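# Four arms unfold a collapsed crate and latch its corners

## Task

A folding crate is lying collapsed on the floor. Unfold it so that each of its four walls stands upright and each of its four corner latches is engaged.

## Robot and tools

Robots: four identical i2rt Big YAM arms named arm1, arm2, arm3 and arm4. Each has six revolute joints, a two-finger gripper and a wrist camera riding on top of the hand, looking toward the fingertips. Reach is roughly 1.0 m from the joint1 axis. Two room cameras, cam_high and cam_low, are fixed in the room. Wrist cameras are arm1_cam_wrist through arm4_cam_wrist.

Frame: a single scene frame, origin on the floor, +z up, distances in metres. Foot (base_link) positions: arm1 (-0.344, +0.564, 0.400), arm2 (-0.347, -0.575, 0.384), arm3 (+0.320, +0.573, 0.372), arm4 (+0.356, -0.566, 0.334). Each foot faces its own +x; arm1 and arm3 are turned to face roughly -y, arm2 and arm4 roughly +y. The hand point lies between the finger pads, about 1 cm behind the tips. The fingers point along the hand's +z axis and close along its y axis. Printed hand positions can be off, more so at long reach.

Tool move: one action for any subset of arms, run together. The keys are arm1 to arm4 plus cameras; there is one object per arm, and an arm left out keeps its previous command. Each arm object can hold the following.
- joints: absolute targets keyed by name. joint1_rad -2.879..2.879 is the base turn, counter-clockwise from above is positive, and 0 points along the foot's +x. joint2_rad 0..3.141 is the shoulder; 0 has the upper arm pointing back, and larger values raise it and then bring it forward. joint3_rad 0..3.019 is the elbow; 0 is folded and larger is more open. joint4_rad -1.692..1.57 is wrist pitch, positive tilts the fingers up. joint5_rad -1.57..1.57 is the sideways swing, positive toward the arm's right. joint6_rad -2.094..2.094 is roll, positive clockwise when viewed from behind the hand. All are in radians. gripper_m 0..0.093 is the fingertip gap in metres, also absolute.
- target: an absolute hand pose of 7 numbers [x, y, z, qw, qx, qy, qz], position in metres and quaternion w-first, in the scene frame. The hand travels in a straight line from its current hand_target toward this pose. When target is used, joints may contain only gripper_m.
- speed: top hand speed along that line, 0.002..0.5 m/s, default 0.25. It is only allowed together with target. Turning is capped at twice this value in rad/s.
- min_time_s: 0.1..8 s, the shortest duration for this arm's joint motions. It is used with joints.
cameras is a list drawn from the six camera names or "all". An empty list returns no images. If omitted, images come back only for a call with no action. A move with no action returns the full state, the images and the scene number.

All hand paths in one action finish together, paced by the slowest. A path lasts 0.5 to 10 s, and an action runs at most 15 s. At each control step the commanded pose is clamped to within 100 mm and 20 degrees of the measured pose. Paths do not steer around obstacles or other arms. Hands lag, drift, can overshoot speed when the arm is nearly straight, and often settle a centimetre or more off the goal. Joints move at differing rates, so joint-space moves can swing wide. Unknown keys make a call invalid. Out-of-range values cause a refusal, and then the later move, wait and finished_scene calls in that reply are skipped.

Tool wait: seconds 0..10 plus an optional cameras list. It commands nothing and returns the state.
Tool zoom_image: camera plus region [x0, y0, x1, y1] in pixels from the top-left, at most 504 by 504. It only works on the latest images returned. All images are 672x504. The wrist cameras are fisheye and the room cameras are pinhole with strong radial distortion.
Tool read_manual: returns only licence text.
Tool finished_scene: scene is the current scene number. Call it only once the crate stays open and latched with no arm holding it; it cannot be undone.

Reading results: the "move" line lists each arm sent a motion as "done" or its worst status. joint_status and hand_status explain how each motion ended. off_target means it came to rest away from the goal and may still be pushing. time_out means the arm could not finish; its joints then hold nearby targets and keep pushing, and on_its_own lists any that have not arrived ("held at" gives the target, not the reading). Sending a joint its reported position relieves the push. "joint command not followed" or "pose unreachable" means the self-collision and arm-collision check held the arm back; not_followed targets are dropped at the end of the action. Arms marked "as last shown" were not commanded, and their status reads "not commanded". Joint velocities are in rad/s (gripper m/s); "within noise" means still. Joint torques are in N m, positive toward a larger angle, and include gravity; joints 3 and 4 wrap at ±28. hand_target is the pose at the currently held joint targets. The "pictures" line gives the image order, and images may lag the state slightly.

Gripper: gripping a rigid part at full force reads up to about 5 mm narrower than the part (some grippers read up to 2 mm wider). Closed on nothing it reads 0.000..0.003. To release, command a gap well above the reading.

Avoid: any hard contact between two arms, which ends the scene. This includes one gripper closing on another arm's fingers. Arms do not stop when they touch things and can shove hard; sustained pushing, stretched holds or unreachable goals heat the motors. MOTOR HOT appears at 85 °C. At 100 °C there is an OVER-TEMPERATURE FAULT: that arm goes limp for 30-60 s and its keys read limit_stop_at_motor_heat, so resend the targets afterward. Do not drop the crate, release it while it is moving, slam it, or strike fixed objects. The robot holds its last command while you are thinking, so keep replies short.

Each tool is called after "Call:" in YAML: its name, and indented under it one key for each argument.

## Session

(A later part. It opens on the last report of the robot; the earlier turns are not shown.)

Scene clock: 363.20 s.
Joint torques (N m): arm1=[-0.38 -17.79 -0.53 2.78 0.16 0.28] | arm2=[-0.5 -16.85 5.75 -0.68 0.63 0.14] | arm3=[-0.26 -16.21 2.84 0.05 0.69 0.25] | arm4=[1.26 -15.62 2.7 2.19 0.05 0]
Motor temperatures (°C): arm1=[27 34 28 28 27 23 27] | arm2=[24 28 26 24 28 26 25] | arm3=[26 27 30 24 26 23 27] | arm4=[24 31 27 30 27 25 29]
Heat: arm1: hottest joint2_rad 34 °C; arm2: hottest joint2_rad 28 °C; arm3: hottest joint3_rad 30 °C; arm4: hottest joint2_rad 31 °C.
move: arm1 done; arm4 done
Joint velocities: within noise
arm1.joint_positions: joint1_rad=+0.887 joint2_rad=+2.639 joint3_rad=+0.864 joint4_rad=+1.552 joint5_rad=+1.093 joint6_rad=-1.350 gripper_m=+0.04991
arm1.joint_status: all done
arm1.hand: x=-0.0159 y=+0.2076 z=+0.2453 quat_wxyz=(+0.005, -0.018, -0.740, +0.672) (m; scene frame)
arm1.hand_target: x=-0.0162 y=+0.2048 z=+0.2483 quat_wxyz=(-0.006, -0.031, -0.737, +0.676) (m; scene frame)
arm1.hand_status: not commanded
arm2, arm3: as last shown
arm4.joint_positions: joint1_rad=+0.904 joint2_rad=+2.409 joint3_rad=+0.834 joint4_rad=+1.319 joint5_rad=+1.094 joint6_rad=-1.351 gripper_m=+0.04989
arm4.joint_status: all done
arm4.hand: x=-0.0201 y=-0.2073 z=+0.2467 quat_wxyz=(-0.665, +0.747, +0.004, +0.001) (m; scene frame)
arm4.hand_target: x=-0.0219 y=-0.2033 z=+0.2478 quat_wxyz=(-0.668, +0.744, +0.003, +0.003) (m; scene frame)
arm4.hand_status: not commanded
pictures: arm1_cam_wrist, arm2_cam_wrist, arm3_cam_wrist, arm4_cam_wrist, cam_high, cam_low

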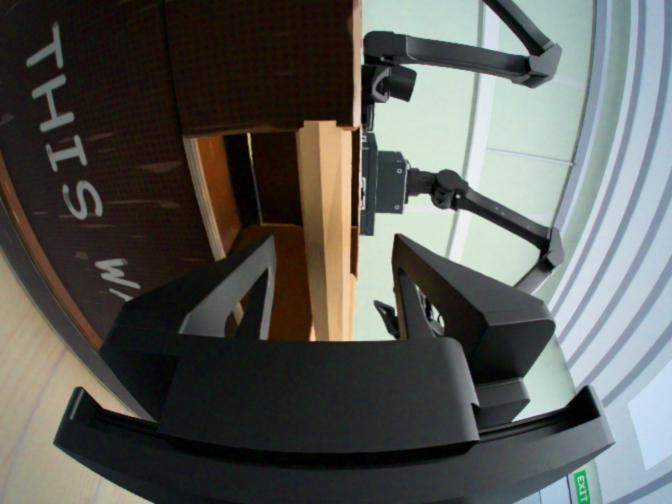

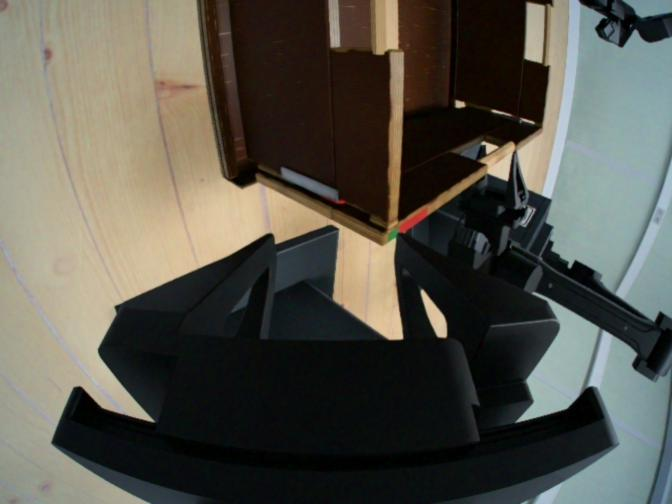

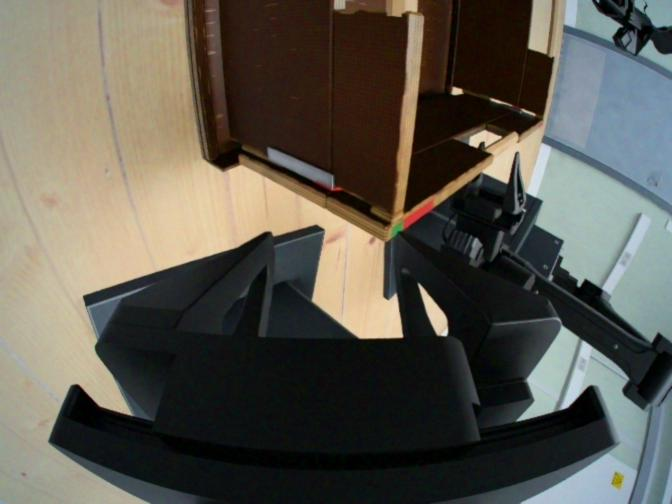

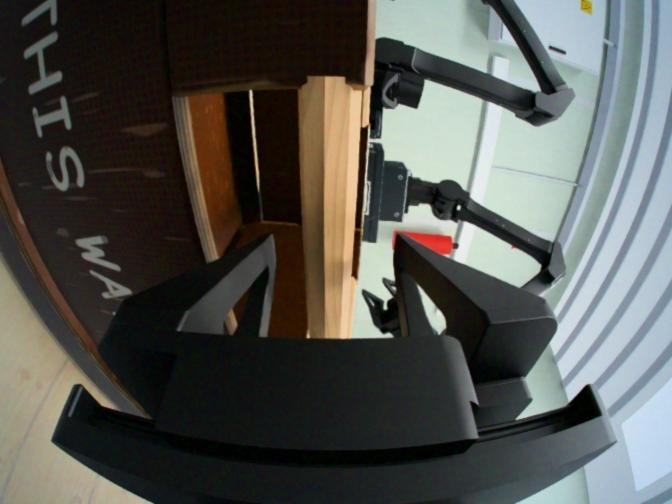

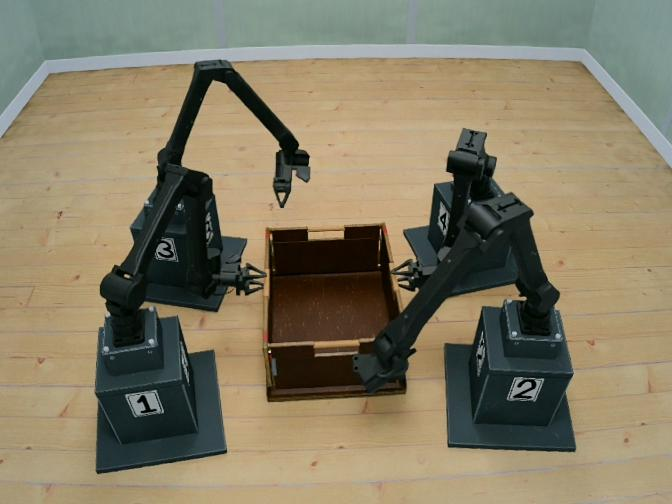

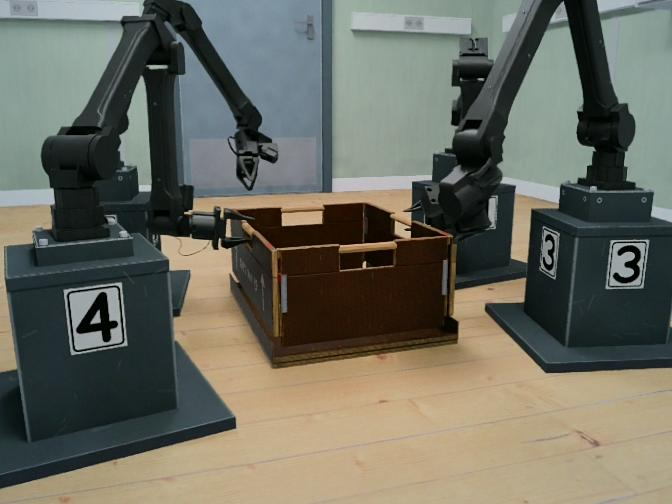

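Call:
move:
  arm1: {"target": [-0.016, 0.285, 0.262, 0.006, 0.031, 0.737, -0.676], "speed": 0.15}
  arm4: {"target": [-0.022, -0.285, 0.262, 0.668, -0.744, 0, 0], "speed": 0.15}
  cameras: ["cam_high", "cam_low"]

Call:
zoom_image:
  camera: "cam_low"
  region: [220, 190, 480, 370]

Call:
zoom_image:
  camera: "cam_high"
  region: [220, 200, 440, 410]

Scene clock: 366.33 s.
Joint torques (N m): arm1=[0.15 -17.85 -2.06 1.48 0.4 0.27] | arm2=[-0.5 -16.91 5.74 -0.66 0.64 0.15] | arm3=[-0.38 -15.79 2.69 0.17 0.73 0.21] | arm4=[2.14 -15.56 0.73 0.7 0.18 0.4]
Motor temperatures (°C): arm1=[27 34 28 28 26 23 27] | arm2=[24 28 26 24 28 26 25] | arm3=[26 27 30 24 26 23 27] | arm4=[24 30 27 30 27 25 29]
Heat: arm1: hottest joint2_rad 34 °C; arm2: hottest joint2_rad 28 °C; arm3: hottest joint3_rad 30 °C; arm4: hottest joint2_rad 30 °C.
move: arm1 done; arm4 done
Joint velocities: within noise
arm1.joint_positions: joint1_rad=+1.082 joint2_rad=+2.602 joint3_rad=+0.767 joint4_rad=+1.511 joint5_rad=+1.283 joint6_rad=-1.213 gripper_m=+0.04997
arm1.joint_status: not commanded
arm1.hand: x=-0.0144 y=+0.2844 z=+0.2583 quat_wxyz=(-0.003, -0.026, -0.736, +0.677) (m; scene frame)
arm1.hand_target: x=-0.0149 y=+0.2863 z=+0.2620 quat_wxyz=(-0.007, -0.029, -0.736, +0.676) (m; scene frame)
arm1.hand_status: done (0.004 m and 0.6 deg from the pose sent, 0.079 m and 2.0 deg at the start; a joint's target at an end of its range on 11 of 51 steps)
arm2, arm3: as last shown
arm4.joint_positions: joint1_rad=+1.087 joint2_rad=+2.351 joint3_rad=+0.753 joint4_rad=+1.249 joint5_rad=+1.272 joint6_rad=-1.245 gripper_m=+0.04995
arm4.joint_status: not commanded
arm4.hand: x=-0.0255 y=-0.2846 z=+0.2616 quat_wxyz=(-0.671, +0.742, +0.005, +0.001) (m; scene frame)
arm4.hand_target: x=-0.0235 y=-0.2858 z=+0.2626 quat_wxyz=(-0.670, +0.743, +0.001, -0.001) (m; scene frame)
arm4.hand_status: done (0.004 m and 0.7 deg from the pose sent, 0.079 m and 0.7 deg at the start)
pictures: cam_high, cam_low

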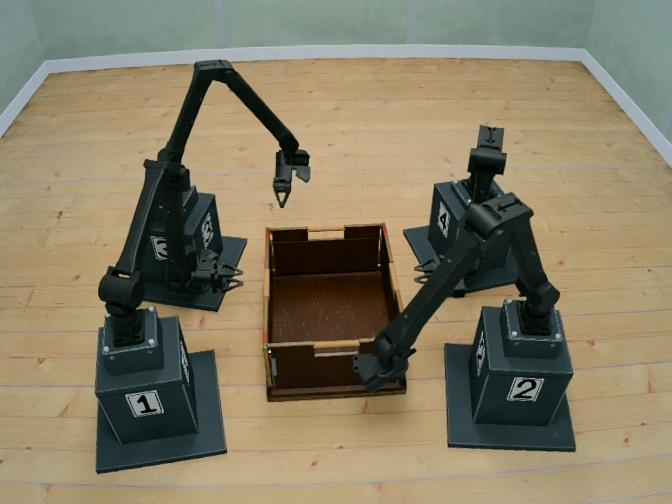

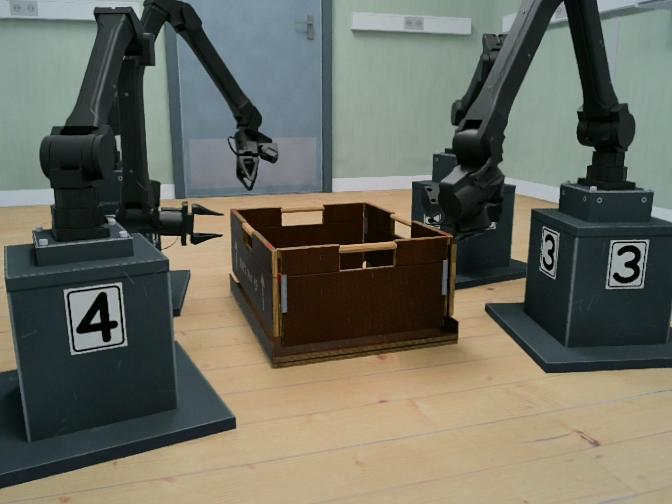

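Scaled by 1.938 from the camera's 672x504 image, which has a finer 960x720 frame.

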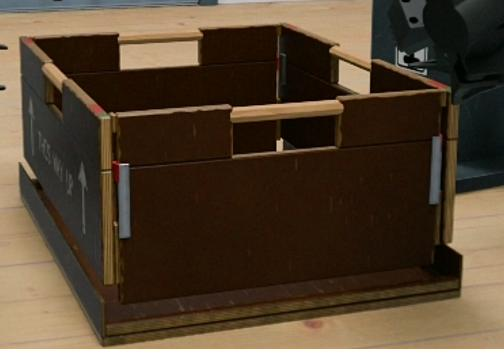

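Scaled by 2.291 from the camera's 672x504 image, which has a finer 960x720 frame.

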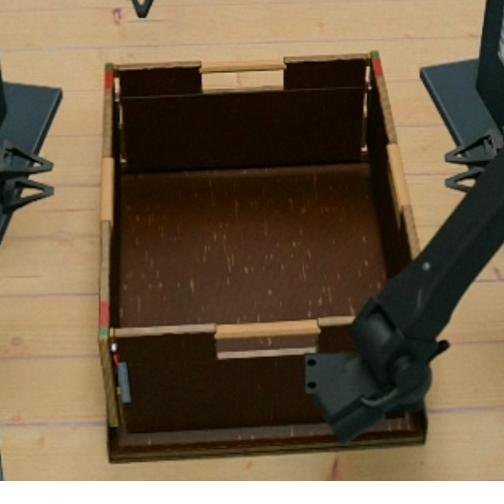

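Call:
move:
  arm2: {"target": [-0.304, 0.0, 0.37, 0.0, -0.711, 0.704, 0.0], "speed": 0.35}
  arm3: {"target": [0.264, -0.014, 0.37, 0.0, 0.7071, 0.7071, 0.0], "speed": 0.35}
  cameras: ["arm2_cam_wrist", "arm3_cam_wrist"]

Scene clock: 372.43 s.
Joint torques (N m): arm1=[0.21 -18.55 -2.17 1.44 0.43 0.28] | arm2=[0.26 -20.01 8.88 -0.09 -0.1 -0.14] | arm3=[-0.21 -16.03 9.69 0.02 -0.01 -0.03] | arm4=[1.85 -15.74 0.72 0.87 0.18 0.42]
Motor temperatures (°C): arm1=[27 33 28 27 26 23 27] | arm2=[24 28 26 24 28 26 25] | arm3=[26 27 30 24 26 23 27] | arm4=[24 31 27 30 27 25 28]
Heat: arm1: hottest joint2_rad 33 °C; arm2: hottest joint2_rad 28 °C; arm3: hottest joint3_rad 30 °C; arm4: hottest joint2_rad 31 °C.
move: arm2 off_target; arm3 off_target
Joint velocities: within noise
arm1.joint_positions: joint1_rad=+1.082 joint2_rad=+2.602 joint3_rad=+0.767 joint4_rad=+1.511 joint5_rad=+1.283 joint6_rad=-1.212 gripper_m=+0.04997
arm1.joint_status: not commanded
arm1.hand: x=-0.0144 y=+0.2844 z=+0.2583 quat_wxyz=(-0.004, -0.027, -0.736, +0.677) (m; scene frame)
arm1.hand_target: x=-0.0149 y=+0.2863 z=+0.2620 quat_wxyz=(-0.007, -0.030, -0.736, +0.676) (m; scene frame)
arm1.hand_status: not commanded
arm2.joint_positions: joint1_rad=+0.067 joint2_rad=+2.033 joint3_rad=+1.430 joint4_rad=-0.998 joint5_rad=+0.005 joint6_rad=-0.067 gripper_m=+0.04989
arm2.joint_status: not commanded
arm2.hand: x=-0.3067 y=-0.0177 z=+0.3591 quat_wxyz=(+0.009, +0.706, -0.708, +0.012) (m; scene frame)
arm2.hand_target: x=-0.3096 y=-0.0017 z=+0.3691 quat_wxyz=(+0.000, +0.712, -0.703, +0.002) (m; scene frame)
arm2.hand_status: off_target (0.021 m and 1.8 deg from the pose sent, 0.195 m and 44.8 deg at the start)
arm3.joint_positions: joint1_rad=+0.124 joint2_rad=+2.024 joint3_rad=+1.487 joint4_rad=-1.044 joint5_rad=+0.009 joint6_rad=-0.077 gripper_m=+0.04990
arm3.joint_status: not commanded
arm3.hand: x=+0.2660 y=+0.0016 z=+0.3693 quat_wxyz=(+0.006, -0.712, -0.702, -0.002) (m; scene frame)
arm3.hand_target: x=+0.2654 y=-0.0118 z=+0.3677 quat_wxyz=(+0.003, -0.708, -0.706, -0.001) (m; scene frame)
arm3.hand_status: off_target (0.016 m and 1.1 deg from the pose sent, 0.204 m and 45.1 deg at the start)
arm4.joint_positions: joint1_rad=+1.082 joint2_rad=+2.351 joint3_rad=+0.753 joint4_rad=+1.247 joint5_rad=+1.272 joint6_rad=-1.245 gripper_m=+0.04995
arm4.joint_status: not commanded
arm4.hand: x=-0.0241 y=-0.2829 z=+0.2614 quat_wxyz=(-0.670, +0.742, +0.004, +0.003) (m; scene frame)
arm4.hand_target: x=-0.0221 y=-0.2840 z=+0.2625 quat_wxyz=(-0.670, +0.743, +0.000, +0.001) (m; scene frame)
arm4.hand_status: not commanded
pictures: arm2_cam_wrist, arm3_cam_wrist

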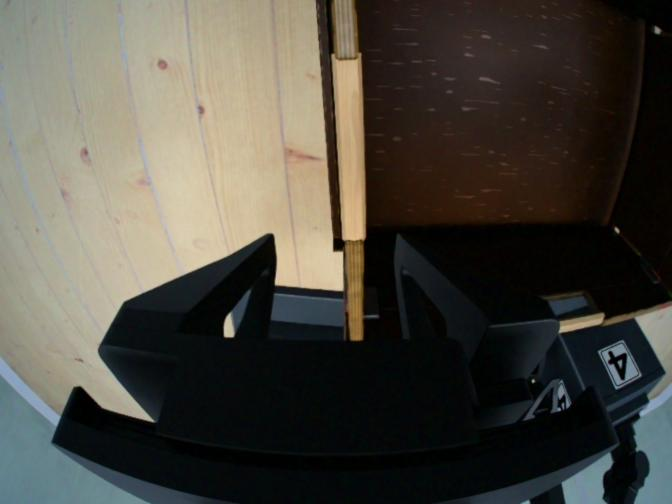

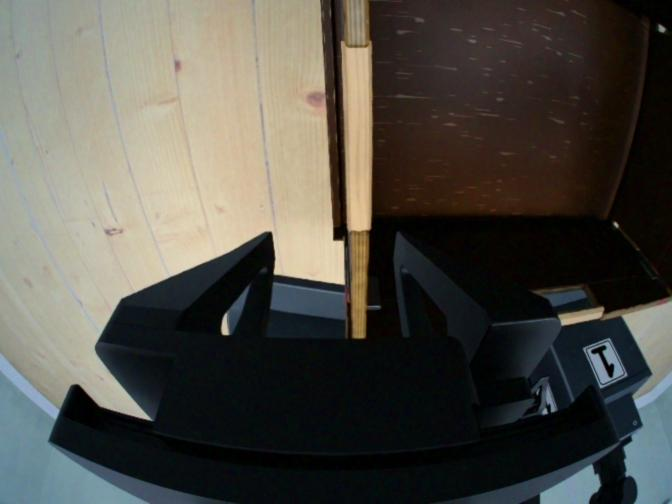

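Call:
move:
  arm2: {"target": [-0.300, 0.0, 0.252, 0.0, -0.711, 0.704, 0.0], "speed": 0.2}
  arm3: {"target": [0.249, -0.012, 0.250, 0.0, 0.7071, 0.7071, 0.0], "speed": 0.2}
  cameras: ["arm2_cam_wrist", "arm3_cam_wrist"]

Scene clock: 375.53 s.
Joint torques (N m): arm1=[-0.03 -18.55 -2 1.52 0.43 0.27] | arm2=[-0.5 -21.83 6.09 0.72 -0.12 -0.13] | arm3=[-1.55 -17.03 5.57 0.95 -0.04 -0.05] | arm4=[1.85 -15.79 0.72 0.87 0.18 0.42]
Motor temperatures (°C): arm1=[27 33 28 27 26 23 27] | arm2=[24 28 26 24 28 26 25] | arm3=[26 27 30 24 26 23 27] | arm4=[24 31 27 30 27 25 28]
Heat: arm1: hottest joint2_rad 33 °C; arm2: hottest joint2_rad 28 °C; arm3: hottest joint3_rad 30 °C; arm4: hottest joint2_rad 31 °C.
move: arm2 off_target; arm3 off_target
Joint velocities: within noise
arm1, arm4: as last shown
arm2.joint_positions: joint1_rad=+0.060 joint2_rad=+2.234 joint3_rad=+1.424 joint4_rad=-0.791 joint5_rad=+0.002 joint6_rad=-0.081 gripper_m=+0.04989
arm2.joint_status: not commanded
arm2.hand: x=-0.3025 y=-0.0122 z=+0.2469 quat_wxyz=(+0.010, +0.708, -0.706, +0.011) (m; scene frame)
arm2.hand_target: x=-0.2973 y=-0.0013 z=+0.2522 quat_wxyz=(+0.000, +0.709, -0.706, +0.000) (m; scene frame)
arm2.hand_status: off_target (0.013 m and 1.7 deg from the pose sent, 0.109 m and 1.8 deg at the start)
arm3.joint_positions: joint1_rad=+0.103 joint2_rad=+2.205 joint3_rad=+1.481 joint4_rad=-0.834 joint5_rad=+0.006 joint6_rad=-0.111 gripper_m=+0.04990
arm3.joint_status: not commanded
arm3.hand: x=+0.2528 y=-0.0129 z=+0.2656 quat_wxyz=(-0.003, -0.708, -0.706, +0.006) (m; scene frame)
arm3.hand_target: x=+0.2474 y=-0.0100 z=+0.2508 quat_wxyz=(+0.000, -0.708, -0.706, +0.000) (m; scene frame)
arm3.hand_status: off_target (0.016 m and 0.7 deg from the pose sent, 0.121 m and 1.1 deg at the start)
pictures: arm2_cam_wrist, arm3_cam_wrist

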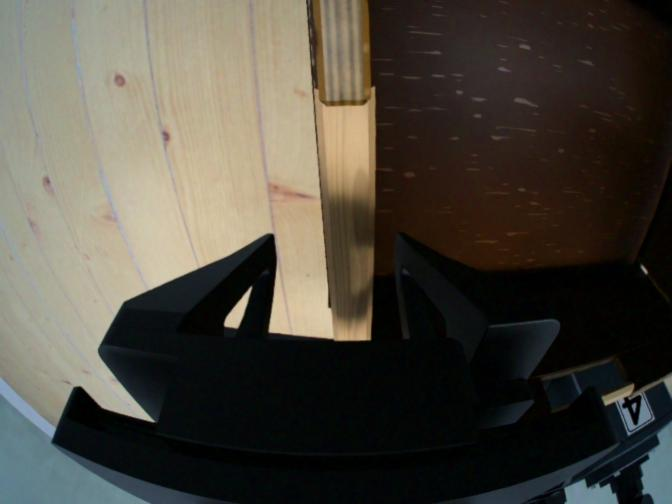

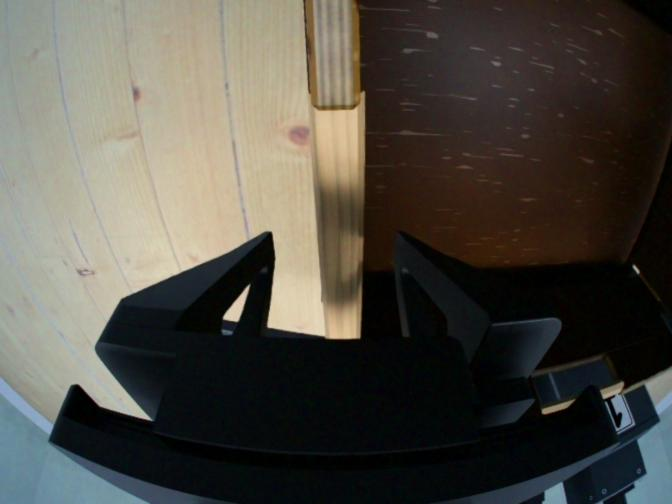

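Call:
move:
  arm2: {"joints": {"gripper_m": 0.013}}
  arm3: {"joints": {"gripper_m": 0.013}}
  cameras: []

Call:
move:
  arm2: {"target": [-0.275, 0.0, 0.252, 0.0, -0.709, 0.705, 0.0], "speed": 0.06}
  arm3: {"target": [0.226, -0.010, 0.252, 0.0, 0.7071, 0.7071, 0.0], "speed": 0.06}
  cameras: ["cam_low", "cam_high"]

Call:
zoom_image:
  camera: "cam_high"
  region: [220, 200, 440, 410]

Call:
zoom_image:
  camera: "cam_low"
  region: [220, 190, 480, 370]

Scene clock: 377.87 s.
Joint torques (N m): arm1=[-0.03 -18.43 -2.09 1.47 0.42 0.29] | arm2=[-0.09 -21.77 6.12 0.66 -0.11 0.06] | arm3=[-0.85 -17.55 5.61 0.85 -0.02 0.02] | arm4=[1.85 -15.74 0.73 0.87 0.18 0.42]
Motor temperatures (°C): arm1=[27 33 28 27 26 23 26] | arm2=[24 28 26 24 28 26 25] | arm3=[26 27 30 24 26 23 27] | arm4=[24 31 27 30 27 25 28]
Heat: arm1: hottest joint2_rad 33 °C; arm2: hottest joint2_rad 28 °C; arm3: hottest joint3_rad 30 °C; arm4: hottest joint2_rad 31 °C.
move: arm2 off_target; arm3 off_target
Joint velocities: within noise
arm1, arm4: as last shown
arm2.joint_positions: joint1_rad=+0.050 joint2_rad=+2.234 joint3_rad=+1.424 joint4_rad=-0.789 joint5_rad=+0.002 joint6_rad=-0.107 gripper_m=+0.01741
arm2.joint_status: gripper_m off_target (ended at +0.01743, target +0.01300)
arm2.hand: x=-0.2973 y=-0.0123 z=+0.2469 quat_wxyz=(+0.010, +0.714, -0.700, +0.010) (m; scene frame)
arm2.hand_target: x=-0.2964 y=-0.0014 z=+0.2522 quat_wxyz=(+0.000, +0.711, -0.703, +0.000) (m; scene frame)
arm2.hand_status: not commanded
arm3.joint_positions: joint1_rad=+0.098 joint2_rad=+2.205 joint3_rad=+1.481 joint4_rad=-0.833 joint5_rad=+0.006 joint6_rad=-0.126 gripper_m=+0.01654
arm3.joint_status: gripper_m off_target (ended at +0.01657, target +0.01300)
arm3.hand: x=+0.2500 y=-0.0129 z=+0.2656 quat_wxyz=(-0.003, -0.704, -0.710, +0.007) (m; scene frame)
arm3.hand_target: x=+0.2480 y=-0.0101 z=+0.2508 quat_wxyz=(+0.000, -0.705, -0.709, +0.000) (m; scene frame)
arm3.hand_status: not commanded
pictures: none
No camera images: "cameras" was empty.

Scene clock: 378.90 s.
Joint torques (N m): arm1=[0.26 -18.2 -2.17 1.51 0.41 0.31] | arm2=[-2.08 -21.25 6.97 0.44 0.1 -0.09] | arm3=[-2.9 -16.97 6.17 0.54 0.16 0.01] | arm4=[1.85 -15.74 0.73 0.88 0.18 0.42]
Motor temperatures (°C): arm1=[27 33 28 27 26 23 26] | arm2=[24 29 26 24 28 26 25] | arm3=[26 27 30 24 26 23 27] | arm4=[24 31 27 30 27 25 28]
Heat: arm1: hottest joint2_rad 33 °C; arm2: hottest joint2_rad 29 °C; arm3: hottest joint3_rad 30 °C; arm4: hottest joint2_rad 31 °C.
move: arm2 off_target; arm3 off_target
Joint velocities: within noise
arm1, arm4: as last shown
arm2.joint_positions: joint1_rad=+0.041 joint2_rad=+2.234 joint3_rad=+1.424 joint4_rad=-0.789 joint5_rad=-0.012 joint6_rad=-0.124 gripper_m=+0.01741
arm2.joint_status: not commanded
arm2.hand: x=-0.2945 y=-0.0125 z=+0.2469 quat_wxyz=(+0.014, +0.717, -0.697, +0.004) (m; scene frame)
arm2.hand_target: x=-0.2797 y=+0.0000 z=+0.2521 quat_wxyz=(+0.003, +0.711, -0.703, -0.003) (m; scene frame)
arm2.hand_status: off_target (0.024 m and 2.1 deg from the pose sent, 0.026 m and 1.8 deg at the start)
arm3.joint_positions: joint1_rad=+0.091 joint2_rad=+2.205 joint3_rad=+1.481 joint4_rad=-0.833 joint5_rad=-0.008 joint6_rad=-0.142 gripper_m=+0.01652
arm3.joint_status: not commanded
arm3.hand: x=+0.2479 y=-0.0127 z=+0.2656 quat_wxyz=(-0.008, -0.701, -0.713, +0.002) (m; scene frame)
arm3.hand_target: x=+0.2332 y=-0.0102 z=+0.2524 quat_wxyz=(-0.003, -0.706, -0.708, -0.002) (m; scene frame)
arm3.hand_status: off_target (0.026 m and 1.4 deg from the pose sent, 0.028 m and 1.0 deg at the start)
pictures: cam_high, cam_low

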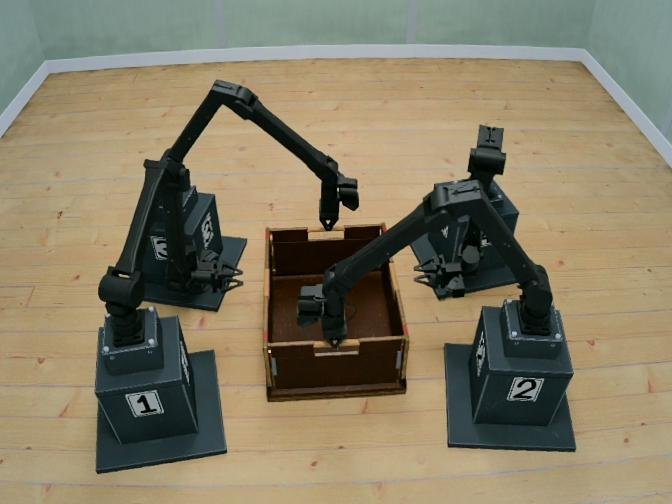

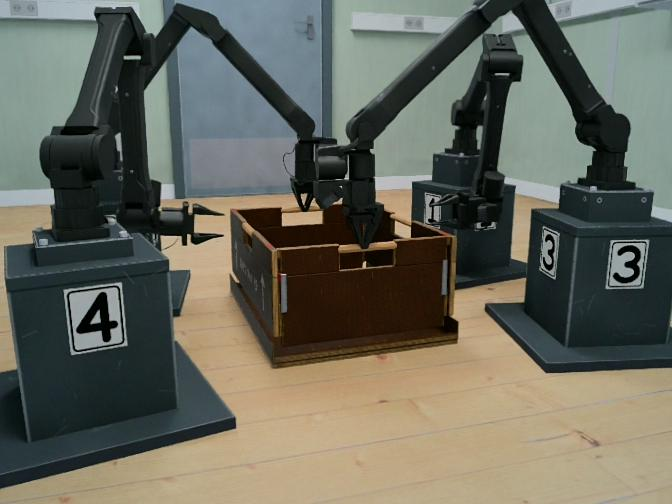

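Scaled by 2.291 from the camera's 672x504 image, which has a finer 960x720 frame.

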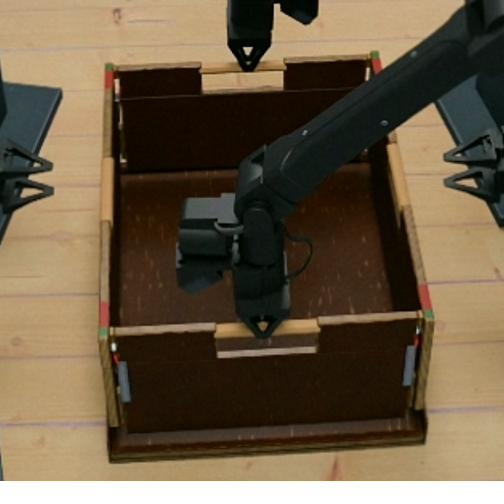

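Scaled by 1.938 from the camera's 672x504 image, which has a finer 960x720 frame.

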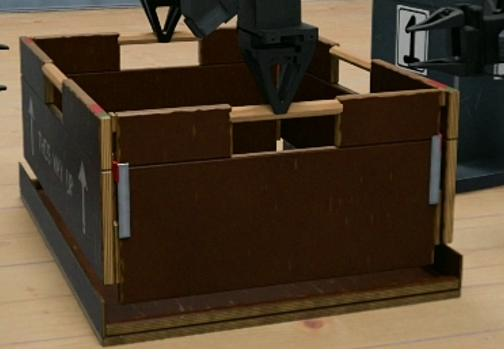

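Call:
move:
  arm2: {"target": [-0.308, 0.0, 0.250, 0.0, -0.711, 0.703, 0.0], "speed": 0.08}
  arm3: {"target": [0.261, -0.010, 0.256, 0.0, 0.7071, 0.7071, 0.0], "speed": 0.08}
  cameras: []

Call:
move:
  arm2: {"joints": {"gripper_m": 0.055}, "min_time_s": 1}
  arm3: {"joints": {"gripper_m": 0.055}, "min_time_s": 1}
  cameras: []

Call:
move:
  arm2: {"target": [-0.302, -0.03, 0.40, 0.0, -0.711, 0.703, 0.0], "speed": 0.2}
  arm3: {"target": [0.256, 0.03, 0.40, 0.0, 0.7071, 0.7071, 0.0], "speed": 0.2}
  cameras: ["all"]

Call:
zoom_image:
  camera: "cam_high"
  region: [220, 200, 440, 410]

Call:
zoom_image:
  camera: "cam_low"
  region: [220, 190, 480, 370]

Scene clock: 384.80 s.
Joint torques (N m): arm1=[-0.26 -18.26 -2.04 1.52 0.39 0.31] | arm2=[0.79 -21.36 6.22 0.76 0.03 0.31] | arm3=[0.38 -18.14 5.15 0.61 0.21 0.28] | arm4=[1.85 -15.68 0.73 0.88 0.18 0.42]
Motor temperatures (°C): arm1=[27 33 28 27 26 23 26] | arm2=[24 29 26 24 28 26 25] | arm3=[26 27 29 24 26 23 27] | arm4=[24 31 27 30 27 25 28]
Heat: arm1: hottest joint2_rad 33 °C; arm2: hottest joint2_rad 29 °C; arm3: hottest joint3_rad 29 °C; arm4: hottest joint2_rad 31 °C.
move: arm2 off_target; arm3 off_target
Joint velocities: within noise
arm1, arm4: as last shown
arm2.joint_positions: joint1_rad=+0.052 joint2_rad=+2.234 joint3_rad=+1.424 joint4_rad=-0.789 joint5_rad=+0.005 joint6_rad=-0.107 gripper_m=+0.01741
arm2.joint_status: not commanded
arm2.hand: x=-0.2976 y=-0.0123 z=+0.2469 quat_wxyz=(+0.009, +0.715, -0.699, +0.011) (m; scene frame)
arm2.hand_target: x=-0.3018 y=-0.0007 z=+0.2501 quat_wxyz=(-0.002, +0.708, -0.706, +0.003) (m; scene frame)
arm2.hand_status: off_target (0.016 m and 1.7 deg from the pose sent, 0.019 m and 2.0 deg at the start)
arm3.joint_positions: joint1_rad=+0.098 joint2_rad=+2.205 joint3_rad=+1.481 joint4_rad=-0.833 joint5_rad=+0.009 joint6_rad=-0.128 gripper_m=+0.01652
arm3.joint_status: not commanded
arm3.hand: x=+0.2495 y=-0.0129 z=+0.2656 quat_wxyz=(-0.002, -0.703, -0.711, +0.007) (m; scene frame)
arm3.hand_target: x=+0.2567 y=-0.0092 z=+0.2562 quat_wxyz=(+0.003, -0.706, -0.708, +0.003) (m; scene frame)
arm3.hand_status: off_target (0.015 m and 1.1 deg from the pose sent, 0.016 m and 1.4 deg at the start)
pictures: none
No camera images: "cameras" was empty.

Scene clock: 385.47 s.
Joint torques (N m): arm1=[-0.15 -17.96 -2.14 1.46 0.37 0.27] | arm2=[0.73 -21.36 6.23 0.73 0.03 0.03] | arm3=[0.38 -18.26 5.05 0.61 0.25 0.15] | arm4=[1.85 -15.74 0.73 0.88 0.18 0.42]
Motor temperatures (°C): arm1=[27 33 28 27 26 23 26] | arm2=[24 29 26 24 28 26 25] | arm3=[26 27 29 24 26 23 27] | arm4=[24 31 27 30 27 25 28]
Heat: arm1: hottest joint2_rad 33 °C; arm2: hottest joint2_rad 29 °C; arm3: hottest joint3_rad 29 °C; arm4: hottest joint2_rad 31 °C.
move: arm2 done; arm3 done
Joint velocities: within noise
arm1, arm4: as last shown
arm2.joint_positions: joint1_rad=+0.053 joint2_rad=+2.234 joint3_rad=+1.424 joint4_rad=-0.788 joint5_rad=+0.005 joint6_rad=-0.087 gripper_m=+0.05480
arm2.joint_status: all done
arm2.hand: x=-0.2984 y=-0.0118 z=+0.2469 quat_wxyz=(+0.008, +0.709, -0.706, +0.011) (m; scene frame)
arm2.hand_target: x=-0.3022 y=-0.0005 z=+0.2501 quat_wxyz=(-0.002, +0.708, -0.706, +0.002) (m; scene frame)
arm2.hand_status: not commanded
arm3.joint_positions: joint1_rad=+0.094 joint2_rad=+2.205 joint3_rad=+1.481 joint4_rad=-0.833 joint5_rad=+0.009 joint6_rad=-0.119 gripper_m=+0.05482
arm3.joint_status: all done
arm3.hand: x=+0.2468 y=-0.0125 z=+0.2656 quat_wxyz=(-0.002, -0.708, -0.706, +0.007) (m; scene frame)
arm3.hand_target: x=+0.2540 y=-0.0089 z=+0.2562 quat_wxyz=(+0.003, -0.708, -0.707, +0.003) (m; scene frame)
arm3.hand_status: not commanded
pictures: none
No camera images: "cameras" was empty.

Scene clock: 387.07 s.
Joint torques (N m): arm1=[0.38 -17.96 -2.09 1.35 0.45 0.29] | arm2=[0.09 -21.6 6.87 -0.08 -0.12 -0.1] | arm3=[-0.73 -17.67 5.44 -0.06 0 0.09] | arm4=[1.9 -15.74 0.73 0.87 0.18 0.42]
Motor temperatures (°C): arm1=[27 33 28 27 26 23 26] | arm2=[24 29 26 24 28 26 25] | arm3=[26 27 29 24 26 23 27] | arm4=[24 31 27 30 27 25 28]
Heat: arm1: hottest joint2_rad 33 °C; arm2: hottest joint2_rad 29 °C; arm3: hottest joint3_rad 29 °C; arm4: hottest joint2_rad 31 °C.
move: arm2 off_target; arm3 off_target
Joint velocities: within noise
arm1, arm4: as last shown
arm2.joint_positions: joint1_rad=+0.055 joint2_rad=+1.955 joint3_rad=+1.387 joint4_rad=-1.021 joint5_rad=+0.002 joint6_rad=-0.087 gripper_m=+0.05489
arm2.joint_status: not commanded
arm2.hand: x=-0.3016 y=-0.0325 z=+0.3873 quat_wxyz=(+0.006, +0.709, -0.705, +0.007) (m; scene frame)
arm2.hand_target: x=-0.3028 y=-0.0287 z=+0.3995 quat_wxyz=(+0.000, +0.712, -0.703, +0.000) (m; scene frame)
arm2.hand_status: off_target (0.013 m and 1.0 deg from the pose sent, 0.154 m and 1.6 deg at the start)
arm3.joint_positions: joint1_rad=+0.094 joint2_rad=+1.923 joint3_rad=+1.423 joint4_rad=-1.049 joint5_rad=+0.006 joint6_rad=-0.117 gripper_m=+0.05490
arm3.joint_status: not commanded
arm3.hand: x=+0.2510 y=+0.0210 z=+0.4028 quat_wxyz=(-0.005, -0.709, -0.705, +0.010) (m; scene frame)
arm3.hand_target: x=+0.2559 y=+0.0288 z=+0.3998 quat_wxyz=(+0.000, -0.708, -0.707, +0.000) (m; scene frame)
arm3.hand_status: off_target (0.011 m and 1.3 deg from the pose sent, 0.141 m and 0.9 deg at the start)
pictures: arm1_cam_wrist, arm2_cam_wrist, arm3_cam_wrist, arm4_cam_wrist, cam_high, cam_low

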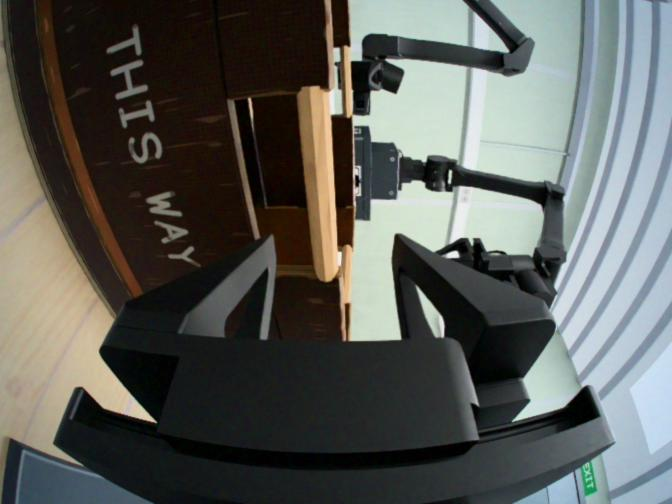

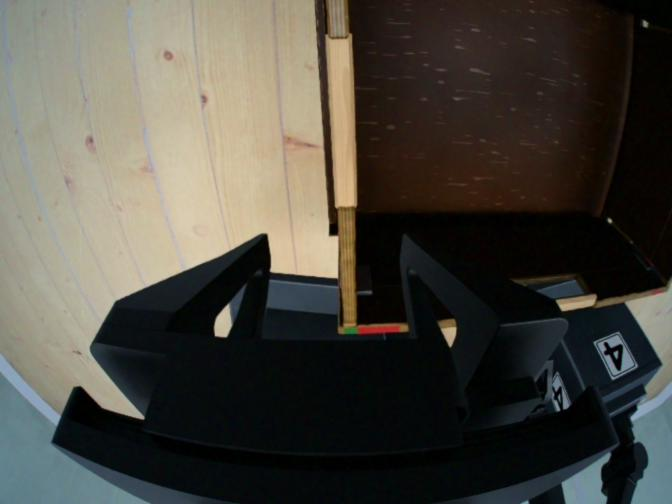

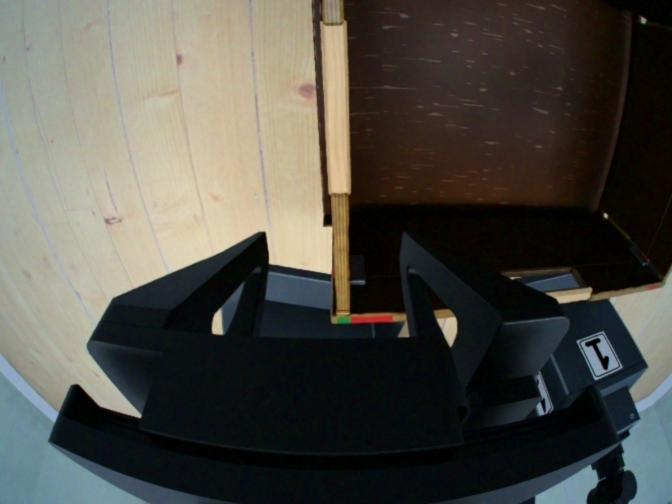

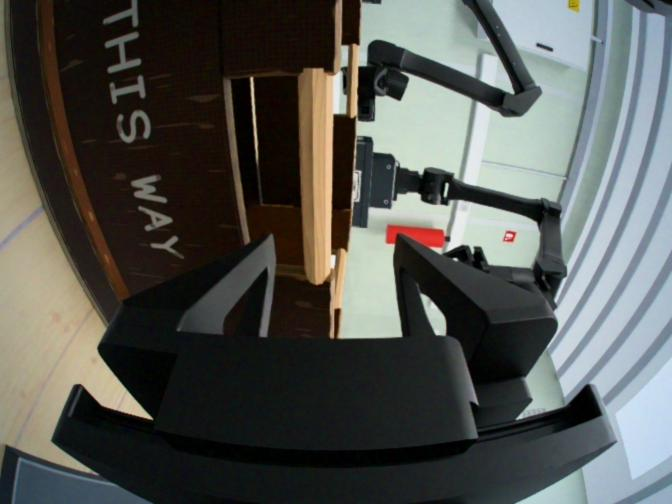

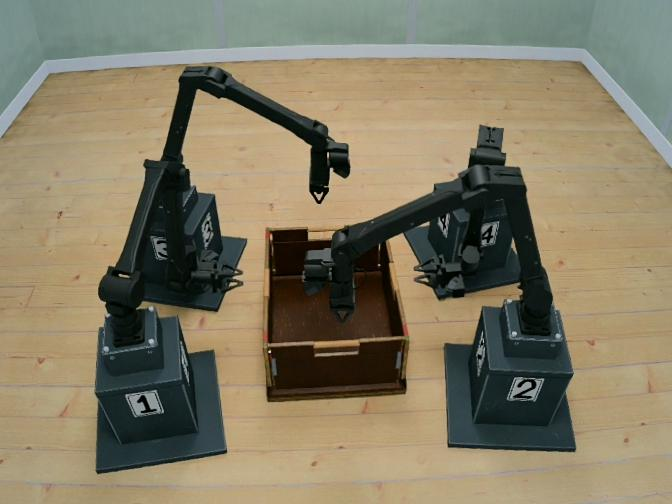

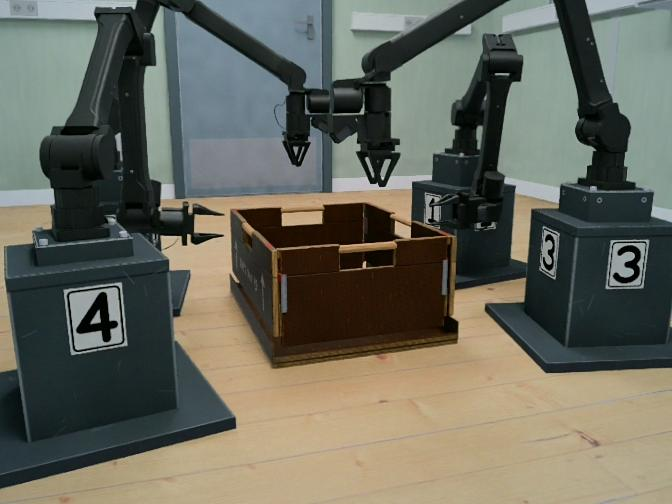

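Scaled by 2.291 from the camera's 672x504 image, which has a finer 960x720 frame.

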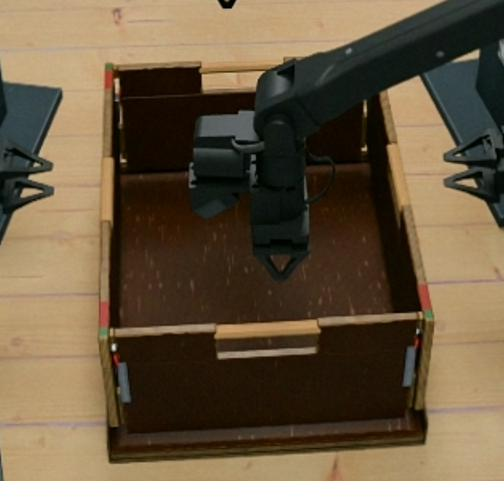

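Scaled by 1.938 from the camera's 672x504 image, which has a finer 960x720 frame.

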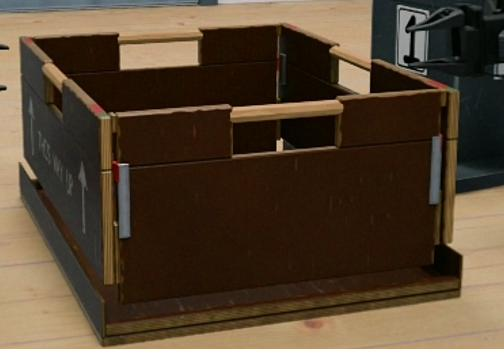

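Call:
finished_scene:
  scene: 1

The scene is finished: the task was done.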